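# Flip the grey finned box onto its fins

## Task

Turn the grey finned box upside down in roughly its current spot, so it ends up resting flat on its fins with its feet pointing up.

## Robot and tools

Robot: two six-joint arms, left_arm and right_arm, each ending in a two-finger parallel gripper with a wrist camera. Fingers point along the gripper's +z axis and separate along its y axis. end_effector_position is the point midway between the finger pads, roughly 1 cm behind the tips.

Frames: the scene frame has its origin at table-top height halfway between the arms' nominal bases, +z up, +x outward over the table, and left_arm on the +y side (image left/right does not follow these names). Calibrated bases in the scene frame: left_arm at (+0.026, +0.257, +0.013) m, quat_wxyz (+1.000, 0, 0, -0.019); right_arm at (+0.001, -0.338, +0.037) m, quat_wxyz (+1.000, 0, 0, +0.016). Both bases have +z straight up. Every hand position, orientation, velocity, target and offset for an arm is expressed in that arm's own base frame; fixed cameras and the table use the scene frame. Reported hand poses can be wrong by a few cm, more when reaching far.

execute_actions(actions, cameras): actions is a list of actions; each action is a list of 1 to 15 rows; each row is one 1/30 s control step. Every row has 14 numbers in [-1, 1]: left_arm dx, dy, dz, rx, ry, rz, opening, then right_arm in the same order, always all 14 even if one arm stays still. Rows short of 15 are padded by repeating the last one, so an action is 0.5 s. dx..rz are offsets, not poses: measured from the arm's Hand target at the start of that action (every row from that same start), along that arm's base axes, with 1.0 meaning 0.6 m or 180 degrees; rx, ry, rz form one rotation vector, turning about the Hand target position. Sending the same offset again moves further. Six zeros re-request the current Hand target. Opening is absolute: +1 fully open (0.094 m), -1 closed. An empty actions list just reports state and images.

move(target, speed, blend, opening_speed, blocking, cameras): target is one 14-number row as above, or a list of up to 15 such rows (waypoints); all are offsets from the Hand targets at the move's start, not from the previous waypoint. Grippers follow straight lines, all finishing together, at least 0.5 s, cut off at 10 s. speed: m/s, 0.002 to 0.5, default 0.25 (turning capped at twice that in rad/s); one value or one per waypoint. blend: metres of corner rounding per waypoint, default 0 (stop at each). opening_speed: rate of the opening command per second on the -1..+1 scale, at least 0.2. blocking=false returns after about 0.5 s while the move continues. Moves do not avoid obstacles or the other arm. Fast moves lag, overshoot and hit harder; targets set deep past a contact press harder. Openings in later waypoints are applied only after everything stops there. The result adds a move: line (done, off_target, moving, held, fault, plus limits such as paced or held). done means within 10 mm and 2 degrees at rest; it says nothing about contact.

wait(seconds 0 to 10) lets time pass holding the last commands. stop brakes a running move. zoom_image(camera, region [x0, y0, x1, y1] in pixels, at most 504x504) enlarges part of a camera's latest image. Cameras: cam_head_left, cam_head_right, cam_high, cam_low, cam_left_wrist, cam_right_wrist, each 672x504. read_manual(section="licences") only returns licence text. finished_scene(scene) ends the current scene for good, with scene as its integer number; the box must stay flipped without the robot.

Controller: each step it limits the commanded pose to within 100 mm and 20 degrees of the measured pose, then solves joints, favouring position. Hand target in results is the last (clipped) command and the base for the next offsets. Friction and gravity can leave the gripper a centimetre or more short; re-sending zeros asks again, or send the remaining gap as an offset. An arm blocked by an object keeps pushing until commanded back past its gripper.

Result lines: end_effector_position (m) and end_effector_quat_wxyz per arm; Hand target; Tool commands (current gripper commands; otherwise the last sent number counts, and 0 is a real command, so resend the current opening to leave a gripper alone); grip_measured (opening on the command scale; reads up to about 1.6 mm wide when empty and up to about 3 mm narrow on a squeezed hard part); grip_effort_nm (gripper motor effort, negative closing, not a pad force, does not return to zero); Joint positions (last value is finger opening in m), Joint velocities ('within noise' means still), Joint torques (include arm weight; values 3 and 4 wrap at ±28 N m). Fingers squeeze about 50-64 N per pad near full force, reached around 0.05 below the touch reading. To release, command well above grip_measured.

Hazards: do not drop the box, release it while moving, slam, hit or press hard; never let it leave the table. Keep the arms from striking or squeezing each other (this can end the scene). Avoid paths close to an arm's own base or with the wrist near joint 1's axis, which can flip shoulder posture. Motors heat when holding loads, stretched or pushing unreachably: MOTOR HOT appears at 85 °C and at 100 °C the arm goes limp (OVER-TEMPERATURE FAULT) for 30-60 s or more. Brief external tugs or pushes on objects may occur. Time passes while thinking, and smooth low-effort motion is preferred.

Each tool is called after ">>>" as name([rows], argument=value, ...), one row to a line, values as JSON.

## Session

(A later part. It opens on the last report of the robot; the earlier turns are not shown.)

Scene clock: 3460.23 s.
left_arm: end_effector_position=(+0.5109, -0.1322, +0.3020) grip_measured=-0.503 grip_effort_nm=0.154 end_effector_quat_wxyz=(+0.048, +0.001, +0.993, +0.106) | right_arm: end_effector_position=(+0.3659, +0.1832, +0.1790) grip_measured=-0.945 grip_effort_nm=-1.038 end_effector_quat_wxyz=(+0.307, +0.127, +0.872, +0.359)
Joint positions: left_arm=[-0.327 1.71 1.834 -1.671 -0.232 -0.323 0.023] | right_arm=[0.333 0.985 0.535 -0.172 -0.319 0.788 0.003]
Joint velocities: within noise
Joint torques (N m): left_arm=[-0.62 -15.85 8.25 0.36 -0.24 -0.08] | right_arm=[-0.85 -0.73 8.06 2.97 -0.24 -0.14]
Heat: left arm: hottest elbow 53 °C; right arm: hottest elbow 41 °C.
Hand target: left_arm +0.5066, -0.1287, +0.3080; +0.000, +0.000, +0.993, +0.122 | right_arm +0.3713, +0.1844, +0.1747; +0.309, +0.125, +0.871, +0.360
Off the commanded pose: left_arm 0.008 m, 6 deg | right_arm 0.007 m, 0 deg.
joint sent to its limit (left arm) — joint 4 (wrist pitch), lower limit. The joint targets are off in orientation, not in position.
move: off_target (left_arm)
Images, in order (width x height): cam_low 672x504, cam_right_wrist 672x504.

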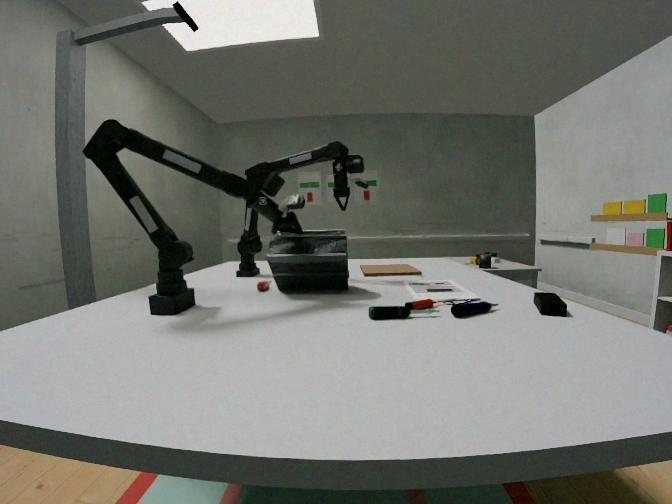

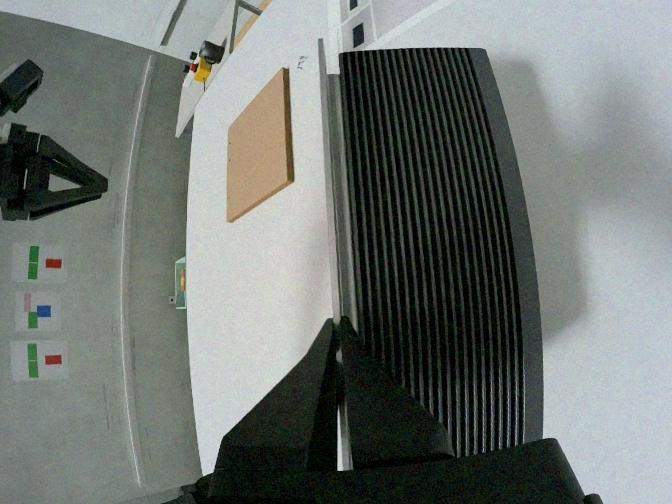

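>>> move(target=[0,0,0,0,0,0,-0.5,0,-0.036,-0.0145,0.042,-0.0022,0,-1], speed=0.025, cameras=["cam_low", "cam_right_wrist"])

>>> zoom_image(camera="cam_low", region=[250, 200, 380, 300])

Scene clock: 3473.47 s.
left_arm: end_effector_position=(+0.5109, -0.1322, +0.3020) grip_measured=-0.503 grip_effort_nm=0.154 end_effector_quat_wxyz=(+0.048, +0.001, +0.993, +0.106) | right_arm: end_effector_position=(+0.3672, +0.1521, +0.1562) grip_measured=-0.945 grip_effort_nm=-1.043 end_effector_quat_wxyz=(+0.300, +0.160, +0.851, +0.401)
Joint positions: left_arm=[-0.327 1.71 1.834 -1.671 -0.232 -0.323 0.023] | right_arm=[0.199 1.01 0.447 -0.028 -0.464 0.821 0.003]
Joint velocities: within noise
Joint torques (N m): left_arm=[-0.56 -15.79 8.21 0.35 -0.23 -0.1] | right_arm=[1.03 -2.67 8.79 3.11 -1.26 -0.04]
Heat: left arm: hottest elbow 53 °C; right arm: hottest elbow 41 °C.
Hand target: left_arm +0.5066, -0.1287, +0.3080; +0.000, +0.000, +0.993, +0.122 | right_arm +0.3713, +0.1629, +0.1660; +0.303, +0.144, +0.845, +0.417
Off the commanded pose: left_arm 0.008 m, 6 deg | right_arm 0.015 m, 3 deg.
joint sent to its limit (left arm) — joint 4 (wrist pitch), lower limit. The joint targets are off in orientation, not in position.
move: off_target (left_arm, right_arm)
Images, in order (width x height): cam_low 672x504, cam_right_wrist 672x504.

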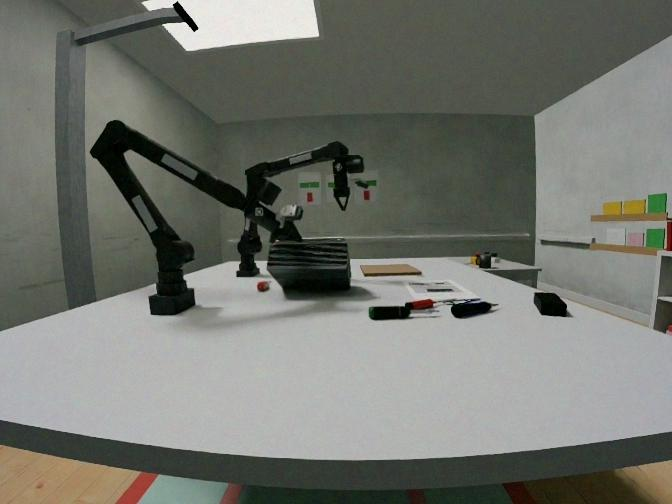

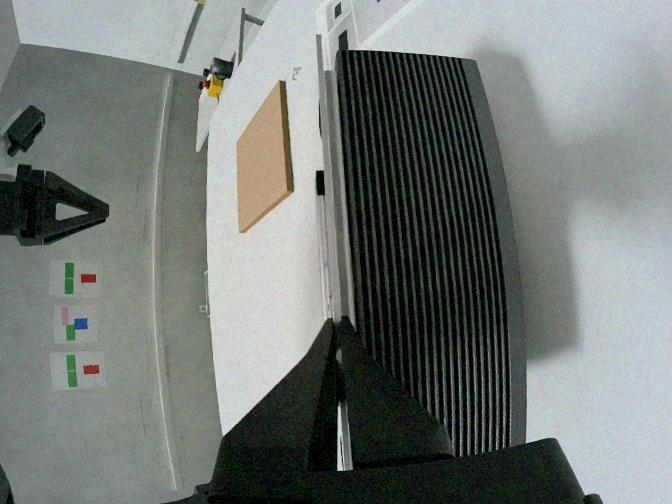

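Scaled by 3.877.

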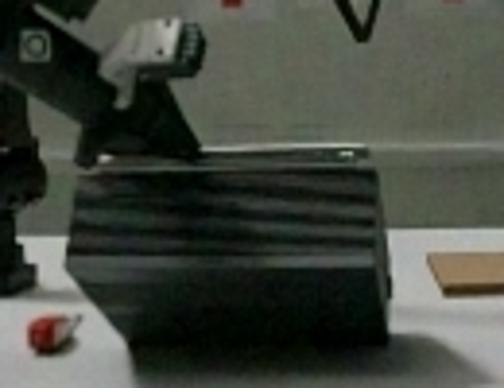

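>>> move(target=[0,0,0,0,0,0,-0.5,0,-0.035,-0.018,0.045,-0.0024,0,-1], speed=0.025, cameras=["cam_low", "cam_right_wrist", "cam_head_left"])

>>> zoom_image(camera="cam_low", region=[250, 200, 380, 300])

Scene clock: 3502.47 s.
left_arm: end_effector_position=(+0.5109, -0.1322, +0.3020) grip_measured=-0.503 grip_effort_nm=0.154 end_effector_quat_wxyz=(+0.048, +0.001, +0.993, +0.106) | right_arm: end_effector_position=(+0.3597, +0.1320, +0.1270) grip_measured=-0.945 grip_effort_nm=-1.043 end_effector_quat_wxyz=(+0.276, +0.187, +0.827, +0.452)
Joint positions: left_arm=[-0.327 1.71 1.834 -1.671 -0.232 -0.323 0.023] | right_arm=[0.086 1.087 0.358 0.155 -0.629 0.881 0.003]
Joint velocities: within noise
Joint torques (N m): left_arm=[-0.5 -15.79 8.23 0.36 -0.24 -0.08] | right_arm=[-0.03 -5.07 9.1 3.28 -1.61 0.01]
Heat: left arm: hottest elbow 52 °C; right arm: hottest elbow 41 °C.
Hand target: left_arm +0.5066, -0.1287, +0.3080; +0.000, +0.000, +0.993, +0.122 | right_arm +0.3713, +0.1419, +0.1553; +0.296, +0.163, +0.812, +0.477
Off the commanded pose: left_arm 0.008 m, 6 deg | right_arm 0.032 m, 5 deg.
joint sent to its limit (left arm) — joint 4 (wrist pitch), lower limit. The joint targets are off in orientation, not in position.
move: off_target (left_arm, right_arm)
Images, in order (width x height): cam_head_left 672x504, cam_low 672x504, cam_right_wrist 672x504.

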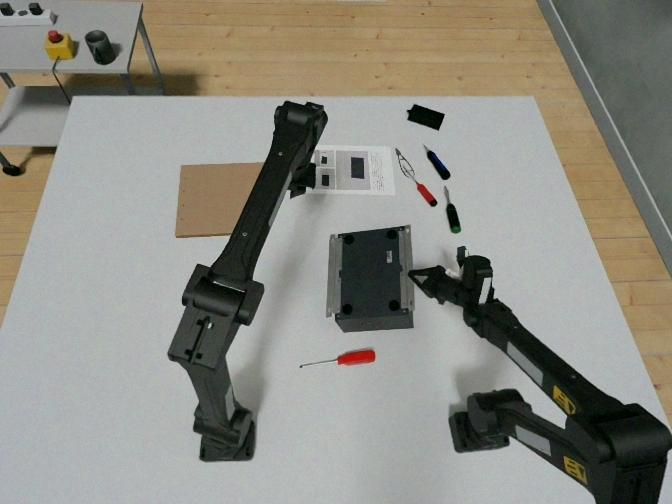

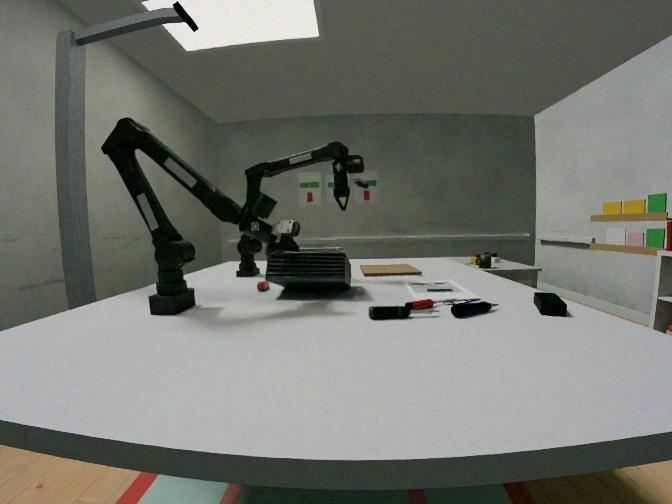

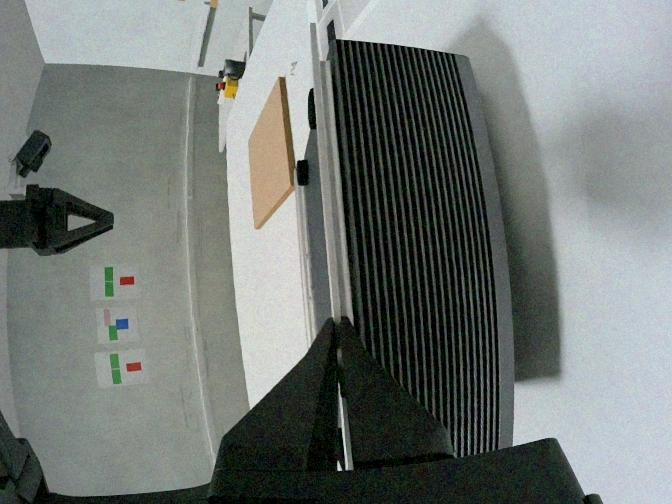

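Scaled by 3.877.

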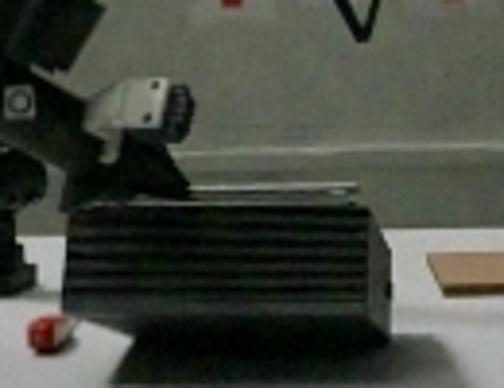

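>>> move(target=[0,0,0,0,0,0,-0.5,0,-0.03,-0.029,0.067,-0.0035,0,-1], speed=0.025, cameras=["cam_low", "cam_right_wrist", "cam_head_right"])

>>> zoom_image(camera="cam_low", region=[250, 200, 380, 300])

Scene clock: 3531.80 s.
left_arm: end_effector_position=(+0.5109, -0.1322, +0.3020) grip_measured=-0.503 grip_effort_nm=0.149 end_effector_quat_wxyz=(+0.048, +0.001, +0.993, +0.106) | right_arm: end_effector_position=(+0.3580, +0.1163, +0.1087) grip_measured=-0.945 grip_effort_nm=-1.043 end_effector_quat_wxyz=(+0.265, +0.216, +0.773, +0.534)
Joint positions: left_arm=[-0.327 1.71 1.834 -1.671 -0.232 -0.323 0.023] | right_arm=[-0.023 1.276 0.269 0.574 -0.813 1.058 0.003]
Joint velocities: within noise
Joint torques (N m): left_arm=[-0.56 -15.91 8.24 0.36 -0.24 -0.08] | right_arm=[0.26 -5.19 7.86 3.81 -1.6 0.25]
Heat: left arm: hottest elbow 51 °C; right arm: hottest elbow 42 °C.
Hand target: left_arm +0.5066, -0.1287, +0.3080; +0.000, +0.000, +0.993, +0.122 | right_arm +0.3712, +0.1239, +0.1377; +0.281, +0.191, +0.756, +0.560
Off the commanded pose: left_arm 0.008 m, 6 deg | right_arm 0.033 m, 5 deg.
joint sent to its limit (left arm) — joint 4 (wrist pitch), lower limit. The joint targets are off in orientation, not in position.
move: off_target (left_arm, right_arm)
Images, in order (width x height): cam_head_right 672x504, cam_low 672x504, cam_right_wrist 672x504.

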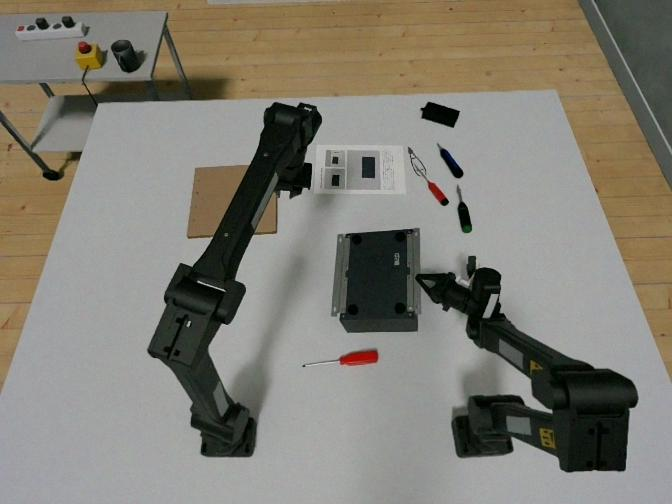

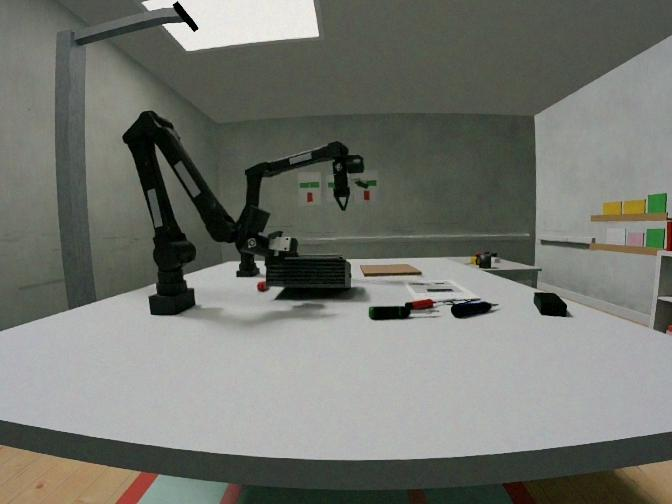

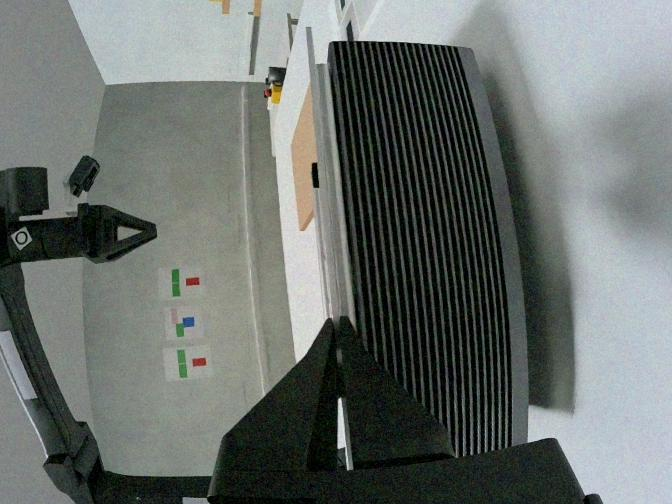

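Scaled by 3.877.

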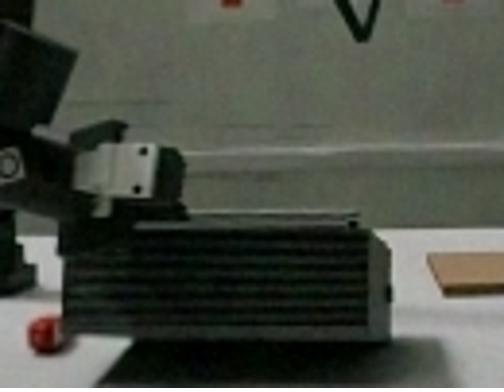

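>>> move(target=[0,0,0,0,0,0,-0.5,0,-0.018,-0.04,0.06,-0.003,0,-1], speed=0.025, cameras=["cam_low", "cam_right_wrist", "cam_head_right"])

>>> zoom_image(camera="cam_low", region=[250, 200, 380, 300])

Scene clock: 3547.50 s.
left_arm: end_effector_position=(+0.5109, -0.1322, +0.3020) grip_measured=-0.503 grip_effort_nm=0.154 end_effector_quat_wxyz=(+0.048, +0.001, +0.993, +0.106) | right_arm: end_effector_position=(+0.3601, +0.1099, +0.0863) grip_measured=-0.945 grip_effort_nm=-1.038 end_effector_quat_wxyz=(+0.248, +0.238, +0.718, +0.605)
Joint positions: left_arm=[-0.327 1.71 1.834 -1.671 -0.232 -0.323 0.023] | right_arm=[-0.075 1.626 0.233 1.151 -0.922 1.309 0.003]
Joint velocities: within noise
Joint torques (N m): left_arm=[-0.5 -15.79 8.23 0.36 -0.24 -0.08] | right_arm=[-0.44 -9.05 4.51 4.26 -1.17 0.44]
Heat: left arm: hottest elbow 51 °C; right arm: hottest elbow 42 °C.
Hand target: left_arm +0.5066, -0.1287, +0.3080; +0.000, +0.000, +0.993, +0.122 | right_arm +0.3712, +0.1130, +0.1137; +0.266, +0.214, +0.698, +0.629
Off the commanded pose: left_arm 0.008 m, 6 deg | right_arm 0.030 m, 5 deg.
joint sent to its limit (left arm) — joint 4 (wrist pitch), lower limit. The joint targets are off in orientation, not in position.
move: off_target (left_arm, right_arm)
Images, in order (width x height): cam_head_right 672x504, cam_low 672x504, cam_right_wrist 672x504.

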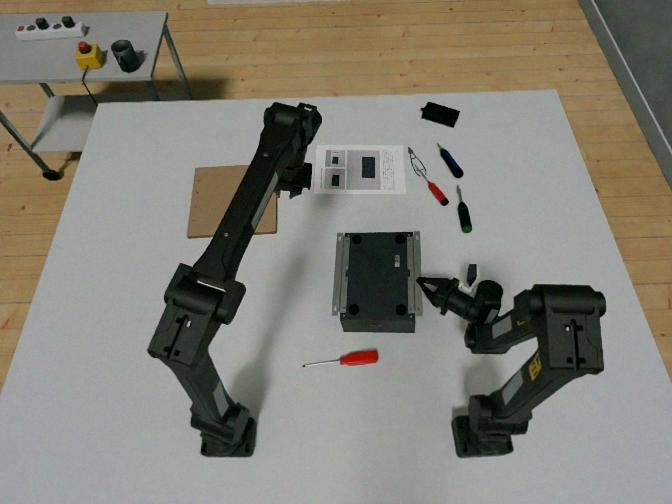

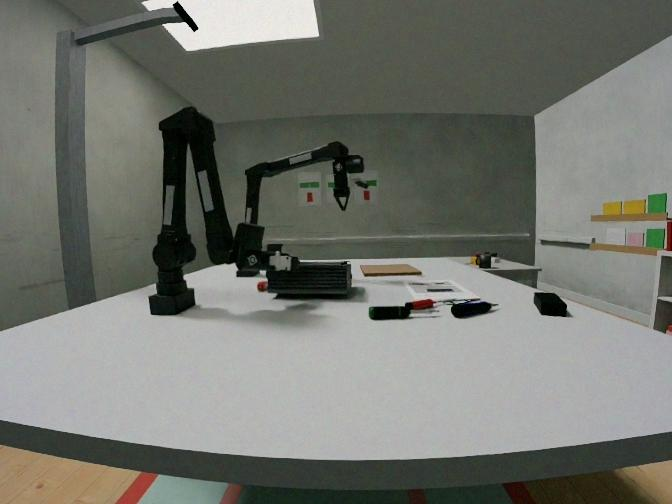

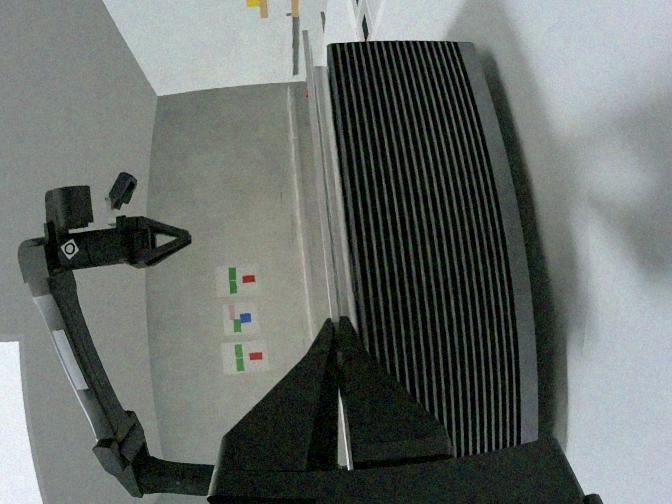

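Scaled by 3.877.

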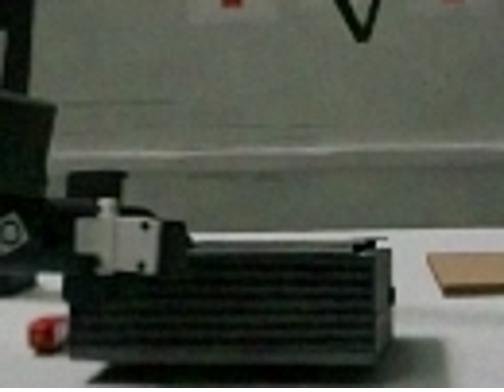

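>>> move(target=[0,0,0,0,0,0,-0.5,0,-0.008,-0.035,0.025,-0.001,0,-1], speed=0.02, cameras=["cam_low", "cam_right_wrist"])

>>> zoom_image(camera="cam_low", region=[250, 200, 380, 300])

Scene clock: 3556.80 s.
left_arm: end_effector_position=(+0.5109, -0.1322, +0.3020) grip_measured=-0.503 grip_effort_nm=0.154 end_effector_quat_wxyz=(+0.048, +0.001, +0.993, +0.106) | right_arm: end_effector_position=(+0.3579, +0.1053, +0.0676) grip_measured=-0.945 grip_effort_nm=-1.043 end_effector_quat_wxyz=(+0.242, +0.251, +0.691, +0.633)
Joint positions: left_arm=[-0.327 1.71 1.834 -1.671 -0.232 -0.323 0.023] | right_arm=[-0.097 1.863 0.234 1.488 -0.949 1.438 0.003]
Joint velocities: within noise
Joint torques (N m): left_arm=[-0.56 -15.85 8.24 0.36 -0.24 -0.07] | right_arm=[0.21 -9.7 3.07 4.19 -1.08 0.55]
Heat: left arm: hottest elbow 51 °C; right arm: hottest elbow 41 °C.
Hand target: left_arm +0.5066, -0.1287, +0.3080; +0.000, +0.000, +0.993, +0.122 | right_arm +0.3713, +0.1083, +0.0928; +0.258, +0.223, +0.673, +0.657
Off the commanded pose: left_arm 0.008 m, 6 deg | right_arm 0.029 m, 5 deg.
joint sent to its limit (left arm) — joint 4 (wrist pitch), lower limit. The joint targets are off in orientation, not in position.
move: off_target (left_arm, right_arm)
Images, in order (width x height): cam_low 672x504, cam_right_wrist 672x504.

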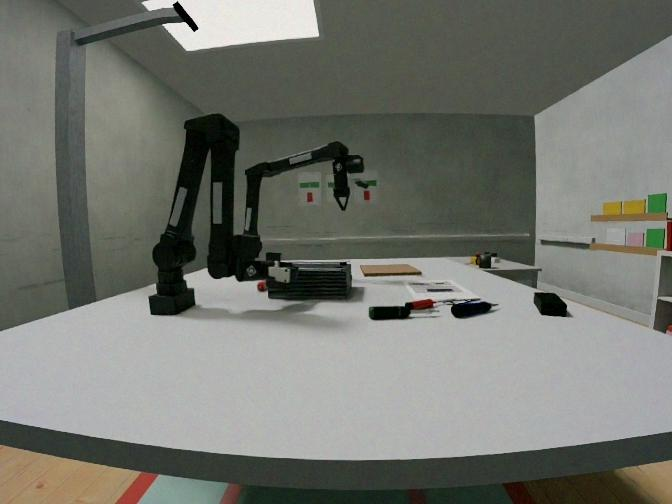

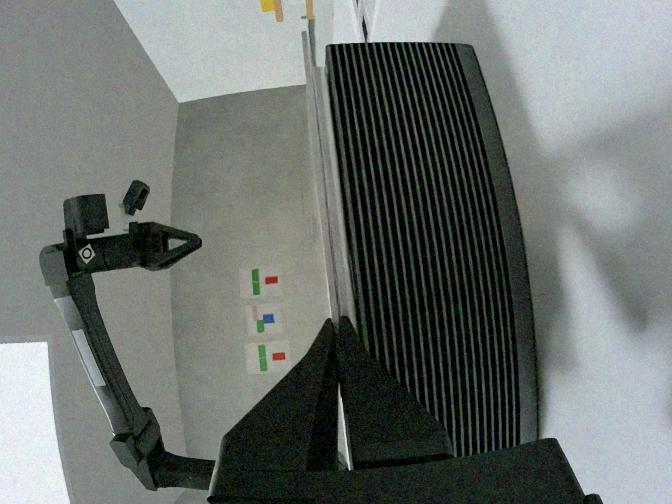

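Scaled by 3.877.

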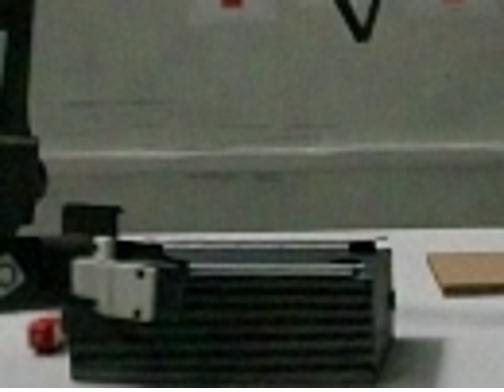

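>>> move(target=[0,0,0,0,0,0,-0.5,0,-0.003,-0.025,0.0,0,0,-1], speed=0.02, cameras=["cam_low", "cam_right_wrist", "cam_head_right"])

>>> zoom_image(camera="cam_low", region=[250, 200, 380, 300])

Scene clock: 3562.50 s.
left_arm: end_effector_position=(+0.5109, -0.1322, +0.3020) grip_measured=-0.503 grip_effort_nm=0.159 end_effector_quat_wxyz=(+0.048, +0.001, +0.993, +0.106) | right_arm: end_effector_position=(+0.3601, +0.1048, +0.0652) grip_measured=-0.945 grip_effort_nm=-1.038 end_effector_quat_wxyz=(+0.244, +0.241, +0.689, +0.638)
Joint positions: left_arm=[-0.327 1.71 1.834 -1.671 -0.232 -0.323 0.023] | right_arm=[-0.102 1.904 0.247 1.539 -0.967 1.445 0.003]
Joint velocities: within noise
Joint torques (N m): left_arm=[-0.5 -15.85 8.21 0.35 -0.24 -0.08] | right_arm=[-0.38 -8.64 2.55 3.23 -0.63 0.23]
Heat: left arm: hottest elbow 51 °C; right arm: hottest elbow 40 °C.
Hand target: left_arm +0.5066, -0.1287, +0.3080; +0.000, +0.000, +0.993, +0.122 | right_arm +0.3713, +0.1064, +0.0779; +0.258, +0.223, +0.673, +0.657
Off the commanded pose: left_arm 0.008 m, 6 deg | right_arm 0.017 m, 4 deg.
joint sent to its limit (left arm) — joint 4 (wrist pitch), lower limit. The joint targets are off in orientation, not in position.
joint sent to its limit (right arm) — joint 4 (wrist pitch), upper limit. The joint targets still meet the commanded pose.
move: off_target (left_arm, right_arm)
Images, in order (width x height): cam_head_right 672x504, cam_low 672x504, cam_right_wrist 672x504.

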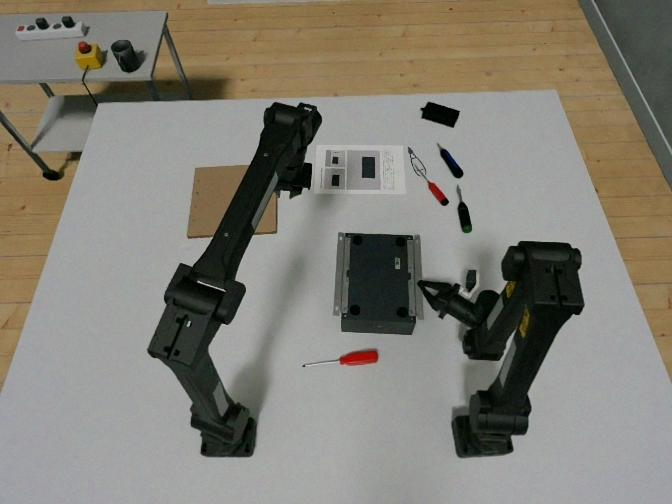

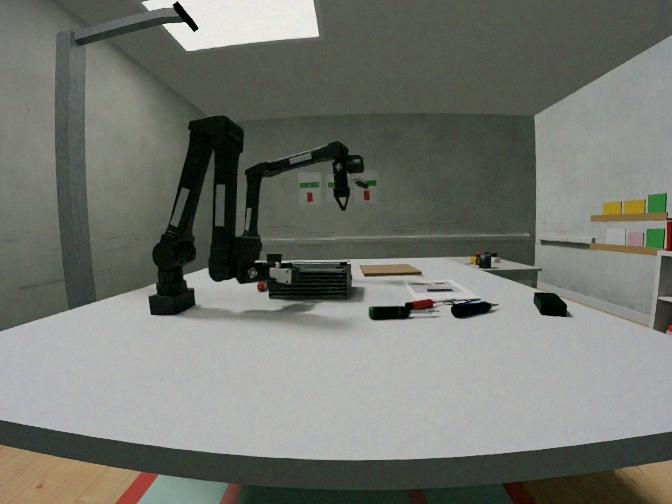

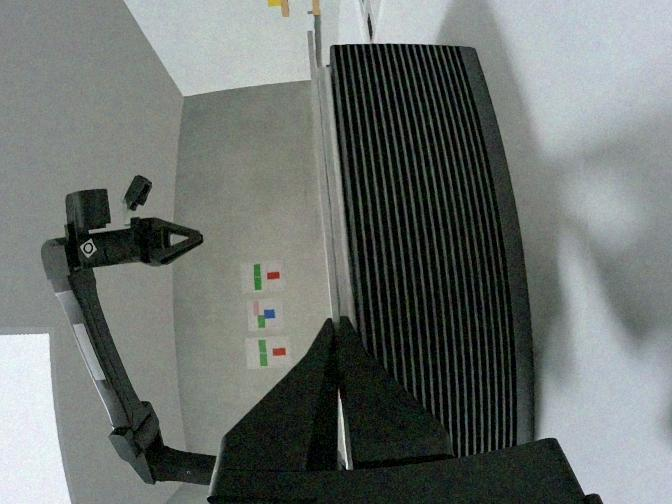

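Scaled by 3.877.

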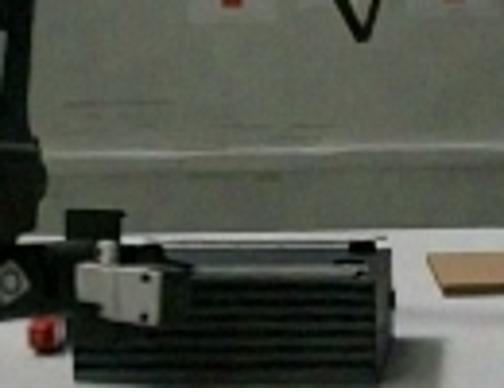

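>>> move(target=[0,0,0,0,0,0,-0.5,-0.012,-0.003,-0.022,0.0,0,0,-1], speed=0.02, cameras=["cam_low"])

>>> zoom_image(camera="cam_low", region=[250, 220, 360, 305])

Scene clock: 3567.60 s.
left_arm: end_effector_position=(+0.5109, -0.1322, +0.3020) grip_measured=-0.503 grip_effort_nm=0.154 end_effector_quat_wxyz=(+0.048, +0.001, +0.993, +0.106) | right_arm: end_effector_position=(+0.3597, +0.1046, +0.0643) grip_measured=-0.945 grip_effort_nm=-1.043 end_effector_quat_wxyz=(+0.246, +0.235, +0.689, +0.640)
Joint positions: left_arm=[-0.327 1.71 1.834 -1.671 -0.232 -0.323 0.023] | right_arm=[-0.106 1.921 0.251 1.562 -0.98 1.443 0.003]
Joint velocities: within noise
Joint torques (N m): left_arm=[-0.56 -15.91 8.24 0.36 -0.24 -0.09] | right_arm=[-0.67 -6.3 1.5 2.56 -0.65 -0.17]
Heat: left arm: hottest elbow 51 °C; right arm: hottest elbow 39 °C.
Hand target: left_arm +0.5066, -0.1287, +0.3080; +0.000, +0.000, +0.993, +0.122 | right_arm +0.3640, +0.1046, +0.0646; +0.258, +0.223, +0.673, +0.657
Off the commanded pose: left_arm 0.008 m, 6 deg | right_arm 0.004 m, 3 deg.
joint sent to its limit (left arm) — joint 4 (wrist pitch), lower limit. The joint targets are off in orientation, not in position.
joint sent to its limit (right arm) — joint 4 (wrist pitch), upper limit. The joint targets are off in orientation, not in position.
move: off_target (left_arm, right_arm)
Images, in order (width x height): cam_low 672x504.

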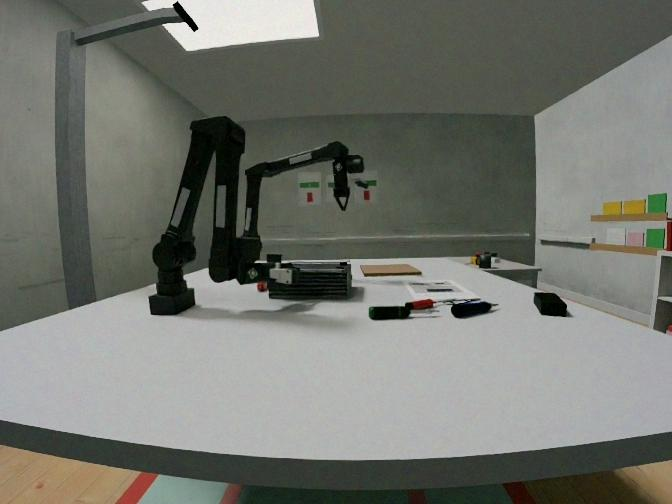

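Scaled by 4.582.

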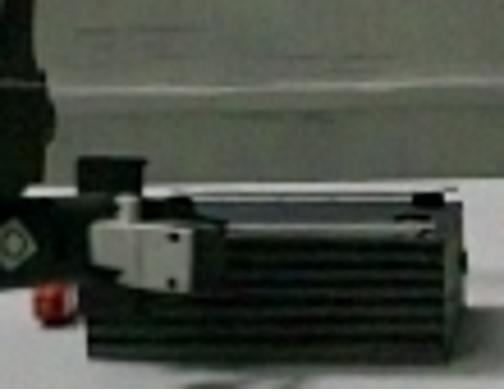

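>>> move([
  [0,0,0,0,0,0,-0.5,0,0,0,0,0,0,-0.75],
  [0,0.15,0,0,0,0,-0.5,0.08,-0.003,0.0,0.0,0,0,-0.75],
], speed=0.04, opening_speed=0.3, cameras=["cam_low", "cam_right_wrist", "cam_head_right"])

Scene clock: 3589.93 s.
left_arm: end_effector_position=(+0.5123, -0.0442, +0.2995) grip_measured=-0.503 grip_effort_nm=0.159 end_effector_quat_wxyz=(+0.023, +0.000, +0.993, +0.117) | right_arm: end_effector_position=(+0.4091, +0.0987, +0.0650) grip_measured=-0.752 grip_effort_nm=0.076 end_effector_quat_wxyz=(+0.258, +0.227, +0.675, +0.652)
Joint positions: left_arm=[-0.165 1.681 1.789 -1.671 -0.24 -0.163 0.023] | right_arm=[-0.107 1.976 0.385 1.563 -0.976 1.495 0.012]
Joint velocities: within noise
Joint torques (N m): left_arm=[-0.21 -15.79 8.17 0.34 -0.23 -0.09] | right_arm=[-0.21 -8.7 1.72 2.39 0.09 -0.03]
Heat: left arm: hottest elbow 51 °C; right arm: hottest elbow 37 °C.
Hand target: left_arm +0.5066, -0.0388, +0.3080; +0.000, +0.000, +0.993, +0.122 | right_arm +0.4120, +0.1029, +0.0646; +0.258, +0.223, +0.673, +0.657
Off the commanded pose: left_arm 0.012 m, 3 deg | right_arm 0.005 m, 1 deg.
joint sent to its limit (left arm) — joint 4 (wrist pitch), lower limit. The joint targets are off in orientation, not in position.
joint sent to its limit (right arm) — joint 4 (wrist pitch), upper limit. The joint targets still meet the commanded pose.
move: off_target (left_arm)
Images, in order (width x height): cam_head_right 672x504, cam_low 672x504, cam_right_wrist 672x504.

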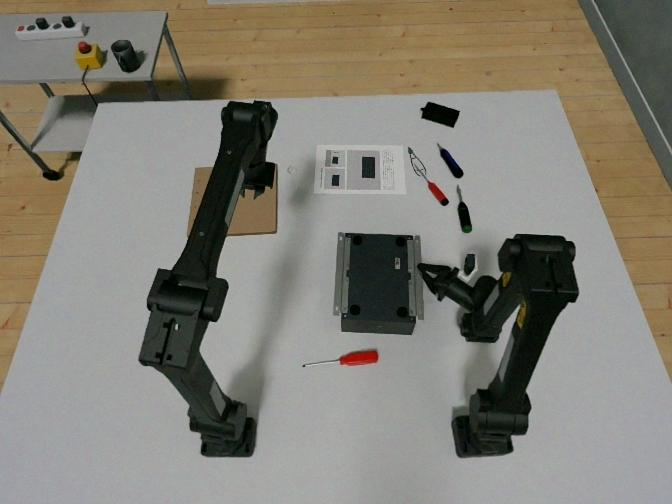

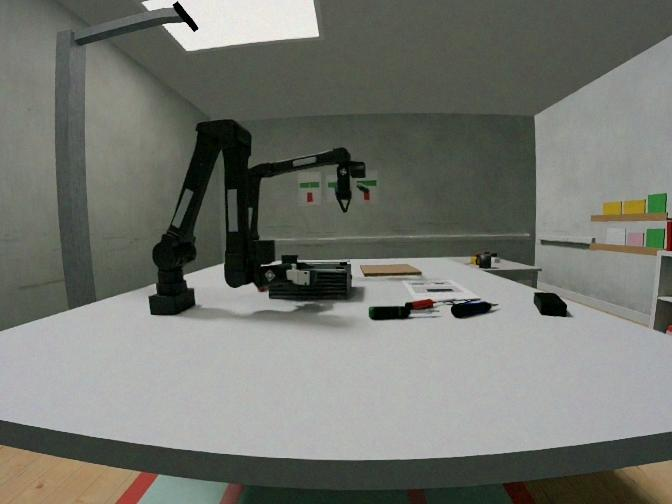

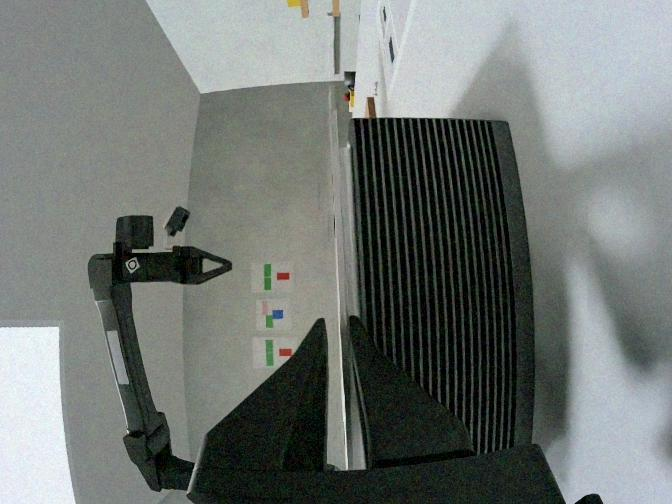

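>>> move([
  [0,0,0,0,0,0,-0.5,0.004,0.006,0,0,0,0,-0.75],
  [0,0,0,0,0,0,-0.5,0.004,0.006,0,0,0,0,-1],
], speed=0.04, opening_speed=0.25, cameras=["cam_right_wrist"])

>>> move(target=[0,0,0,0,0,0,-0.5,0.035,0.14,0.006,0,0,0.035,-1], speed=0.06, cameras=["cam_right_wrist", "cam_head_right"])

Scene clock: 3619.83 s.
left_arm: end_effector_position=(+0.5122, -0.0442, +0.2997) grip_measured=-0.503 grip_effort_nm=0.154 end_effector_quat_wxyz=(+0.023, +0.001, +0.993, +0.117) | right_arm: end_effector_position=(+0.4117, +0.1009, +0.0632) grip_measured=-0.942 grip_effort_nm=-1.013 end_effector_quat_wxyz=(+0.254, +0.235, +0.673, +0.653)
Joint positions: left_arm=[-0.165 1.681 1.789 -1.671 -0.24 -0.162 0.023] | right_arm=[-0.097 1.982 0.39 1.563 -0.961 1.512 0.003]
Joint velocities: within noise
Joint torques (N m): left_arm=[-0.09 -15.91 8.24 0.34 -0.23 -0.08] | right_arm=[0.15 -8.53 1.78 2.5 0.03 -0.17]
Heat: left arm: hottest elbow 51 °C; right arm: hottest elbow 35 °C.
Hand target: left_arm +0.5065, -0.0388, +0.3082; +0.000, +0.000, +0.993, +0.122 | right_arm +0.4144, +0.1065, +0.0646; +0.258, +0.223, +0.673, +0.657
Off the commanded pose: left_arm 0.011 m, 3 deg | right_arm 0.006 m, 2 deg.
joint sent to its limit (left arm) — joint 4 (wrist pitch), lower limit. The joint targets are off in orientation, not in position.
joint sent to its limit (right arm) — joint 4 (wrist pitch), upper limit. The joint targets still meet the commanded pose.
move: off_target (left_arm)
Images, in order (width x height): cam_right_wrist 672x504.

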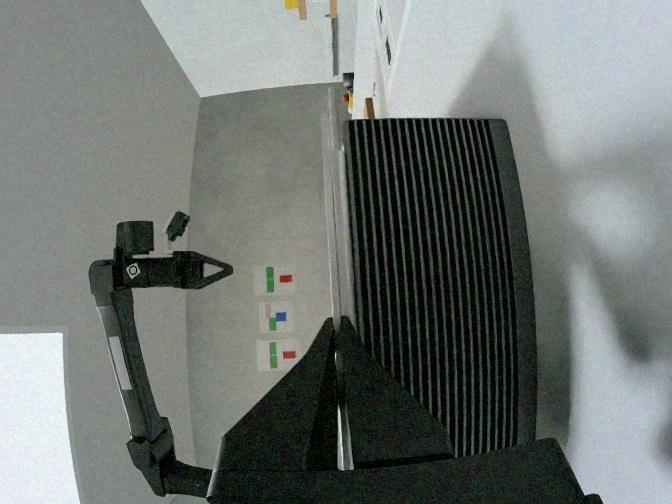

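Scene clock: 3621.77 s.
left_arm: end_effector_position=(+0.5122, -0.0442, +0.2997) grip_measured=-0.503 grip_effort_nm=0.159 end_effector_quat_wxyz=(+0.023, +0.001, +0.993, +0.117) | right_arm: end_effector_position=(+0.4341, +0.1647, +0.0636) grip_measured=-0.943 grip_effort_nm=-1.033 end_effector_quat_wxyz=(+0.233, +0.215, +0.681, +0.661)
Joint positions: left_arm=[-0.165 1.681 1.789 -1.671 -0.24 -0.162 0.023] | right_arm=[0.084 1.982 0.47 1.484 -0.842 1.517 0.003]
Joint velocities: within noise
Joint torques (N m): left_arm=[-0.15 -15.85 8.2 0.34 -0.23 -0.08] | right_arm=[3.96 -9.88 3.52 1.78 -0.4 -0.15]
Heat: left arm: hottest elbow 51 °C; right arm: hottest elbow 35 °C.
Hand target: left_arm +0.5065, -0.0388, +0.3081; +0.000, +0.000, +0.993, +0.122 | right_arm +0.4354, +0.1905, +0.0682; +0.221, +0.185, +0.684, +0.670
Off the commanded pose: left_arm 0.012 m, 3 deg | right_arm 0.026 m, 4 deg.
joint sent to its limit (left arm) — joint 4 (wrist pitch), lower limit. The joint targets are off in orientation, not in position.
move: off_target (left_arm, right_arm)
Images, in order (width x height): cam_head_right 672x504, cam_right_wrist 672x504.

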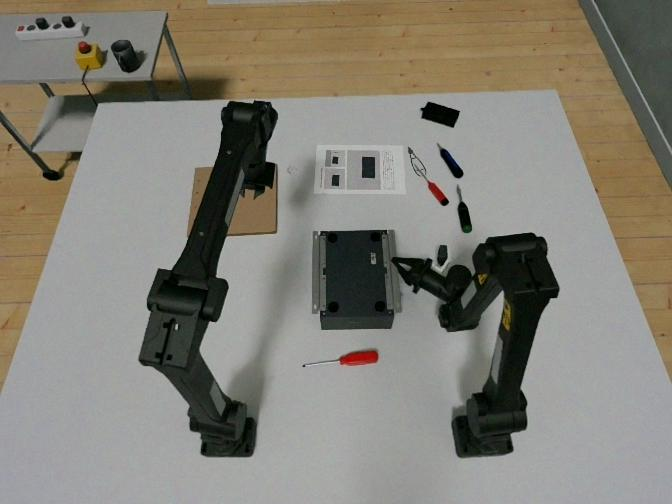

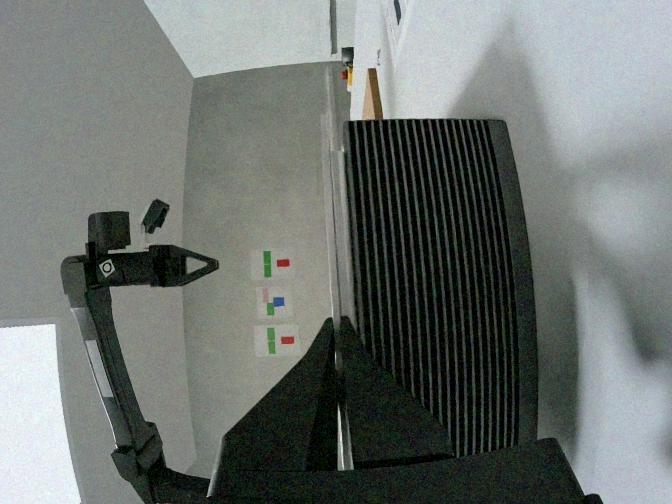

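>>> move(target=[0,0,0,0,0,0,-0.5,0.018,0.066,0,0,0,0.02,-1], speed=0.06, cameras=["cam_right_wrist", "cam_head_left", "cam_high"])

Scene clock: 3627.67 s.
left_arm: end_effector_position=(+0.5122, -0.0442, +0.2997) grip_measured=-0.503 grip_effort_nm=0.159 end_effector_quat_wxyz=(+0.023, +0.001, +0.993, +0.117) | right_arm: end_effector_position=(+0.4451, +0.2024, +0.0639) grip_measured=-0.943 grip_effort_nm=-1.043 end_effector_quat_wxyz=(+0.212, +0.194, +0.687, +0.667)
Joint positions: left_arm=[-0.165 1.681 1.789 -1.671 -0.24 -0.162 0.023] | right_arm=[0.167 1.988 0.533 1.425 -0.821 1.517 0.003]
Joint velocities: within noise
Joint torques (N m): left_arm=[-0.21 -15.74 8.16 0.35 -0.23 -0.08] | right_arm=[3.96 -10.58 4.51 1.88 -0.36 -0.18]
Heat: left arm: hottest elbow 51 °C; right arm: hottest elbow 35 °C.
Hand target: left_arm +0.5066, -0.0388, +0.3081; +0.000, +0.000, +0.993, +0.122 | right_arm +0.4462, +0.2301, +0.0683; +0.200, +0.164, +0.689, +0.677
Off the commanded pose: left_arm 0.012 m, 3 deg | right_arm 0.028 m, 4 deg.
joint sent to its limit (left arm) — joint 4 (wrist pitch), lower limit. The joint targets are off in orientation, not in position.
move: off_target (left_arm, right_arm)
Images, in order (width x height): cam_head_left 672x504, cam_high 672x504, cam_right_wrist 672x504.

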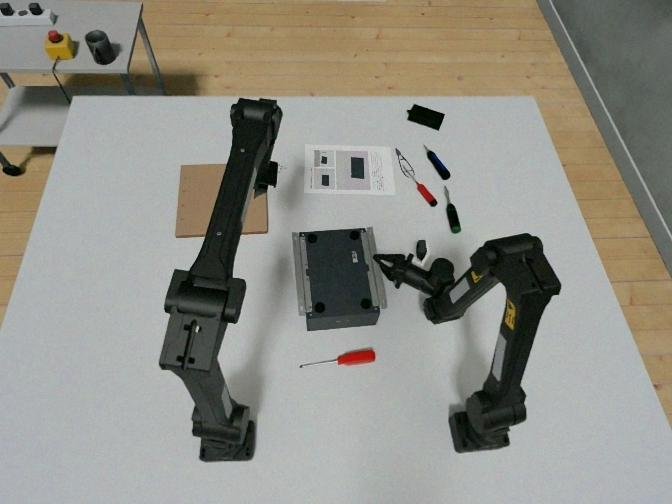

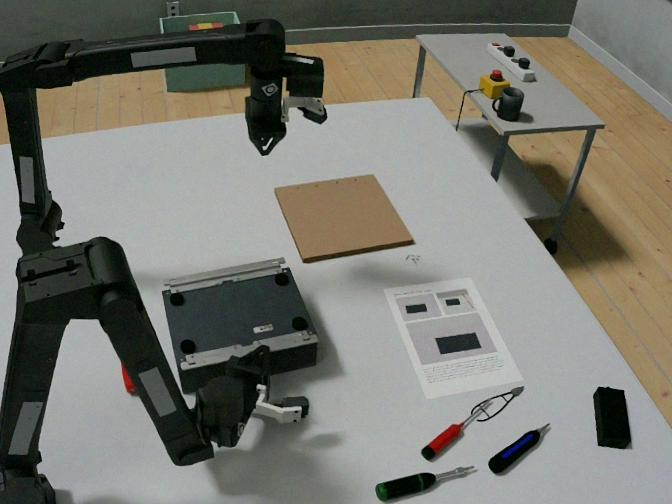

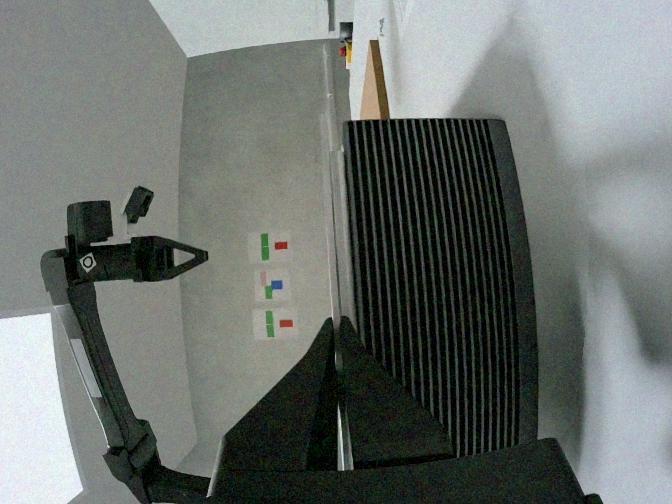

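>>> move([
  [0,0,0,0,0,0,-0.5,0,-0.045,-0.006,0,0,-0.01,-1],
  [0,0,0,0,0,0,-0.5,0,-0.045,-0.006,0,0,-0.01,-0.6],
  [0,0,0,0,0,0,-0.5,-0.07,-0.145,0,0,0,-0.01,-0.6],
  [0,0,0,0,0,0,-0.5,-0.12,-0.2,0.12,0,0,-0.01,-0.6],
], speed=[0.04,0.04,0.06,0.12], opening_speed=0.3, cameras=["cam_right_wrist", "cam_head_left", "cam_high", "cam_low"])

Scene clock: 3645.70 s.
left_arm: end_effector_position=(+0.5122, -0.0442, +0.2997) grip_measured=-0.503 grip_effort_nm=0.154 end_effector_quat_wxyz=(+0.023, +0.001, +0.993, +0.117) | right_arm: end_effector_position=(+0.3739, +0.1153, +0.1377) grip_measured=-0.602 grip_effort_nm=0.066 end_effector_quat_wxyz=(+0.203, +0.175, +0.687, +0.675)
Joint positions: left_arm=[-0.165 1.681 1.789 -1.671 -0.24 -0.162 0.023] | right_arm=[-0.11 1.612 0.327 1.274 -1.14 1.517 0.019]
Joint velocities: within noise
Joint torques (N m): left_arm=[-0.09 -15.85 8.18 0.34 -0.22 -0.08] | right_arm=[-1.85 -7.82 3.08 1.65 -0.16 -0.18]
Heat: left arm: hottest elbow 51 °C; right arm: hottest elbow 35 °C.
Hand target: left_arm +0.5066, -0.0388, +0.3081; +0.000, +0.000, +0.993, +0.122 | right_arm +0.3742, +0.1101, +0.1403; +0.211, +0.175, +0.687, +0.673
Off the commanded pose: left_arm 0.012 m, 3 deg | right_arm 0.006 m, 1 deg.
joint sent to its limit (left arm) — joint 4 (wrist pitch), lower limit. The joint targets are off in orientation, not in position.
move: off_target (left_arm)
Images, in order (width x height): cam_head_left 672x504, cam_high 672x504, cam_low 672x504, cam_right_wrist 672x504.

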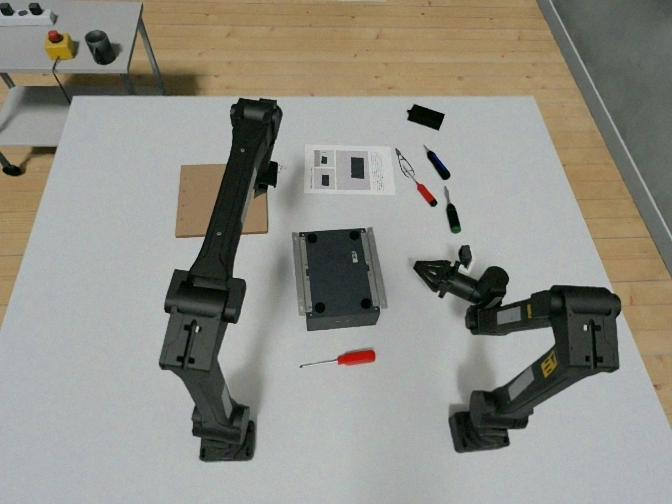

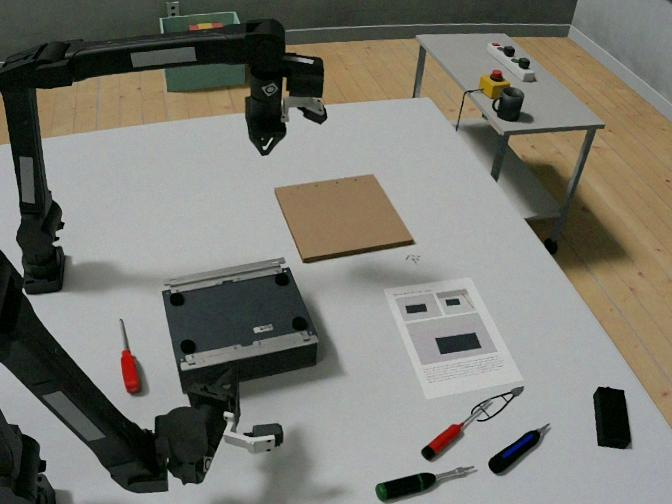

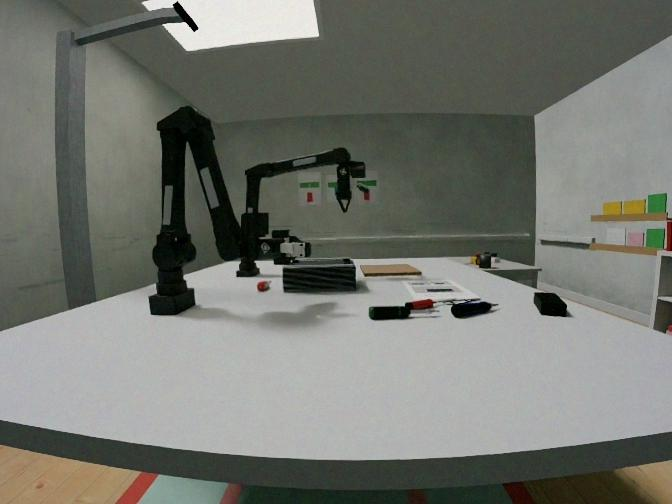

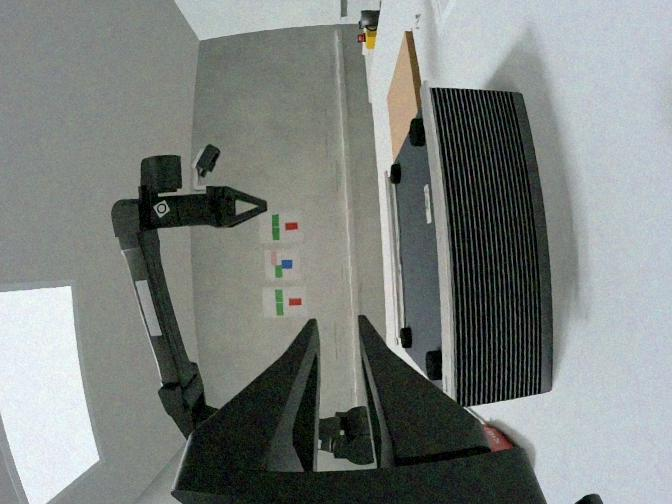

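>>> finished_scene(scene=1)

The scene is finished: the task was done.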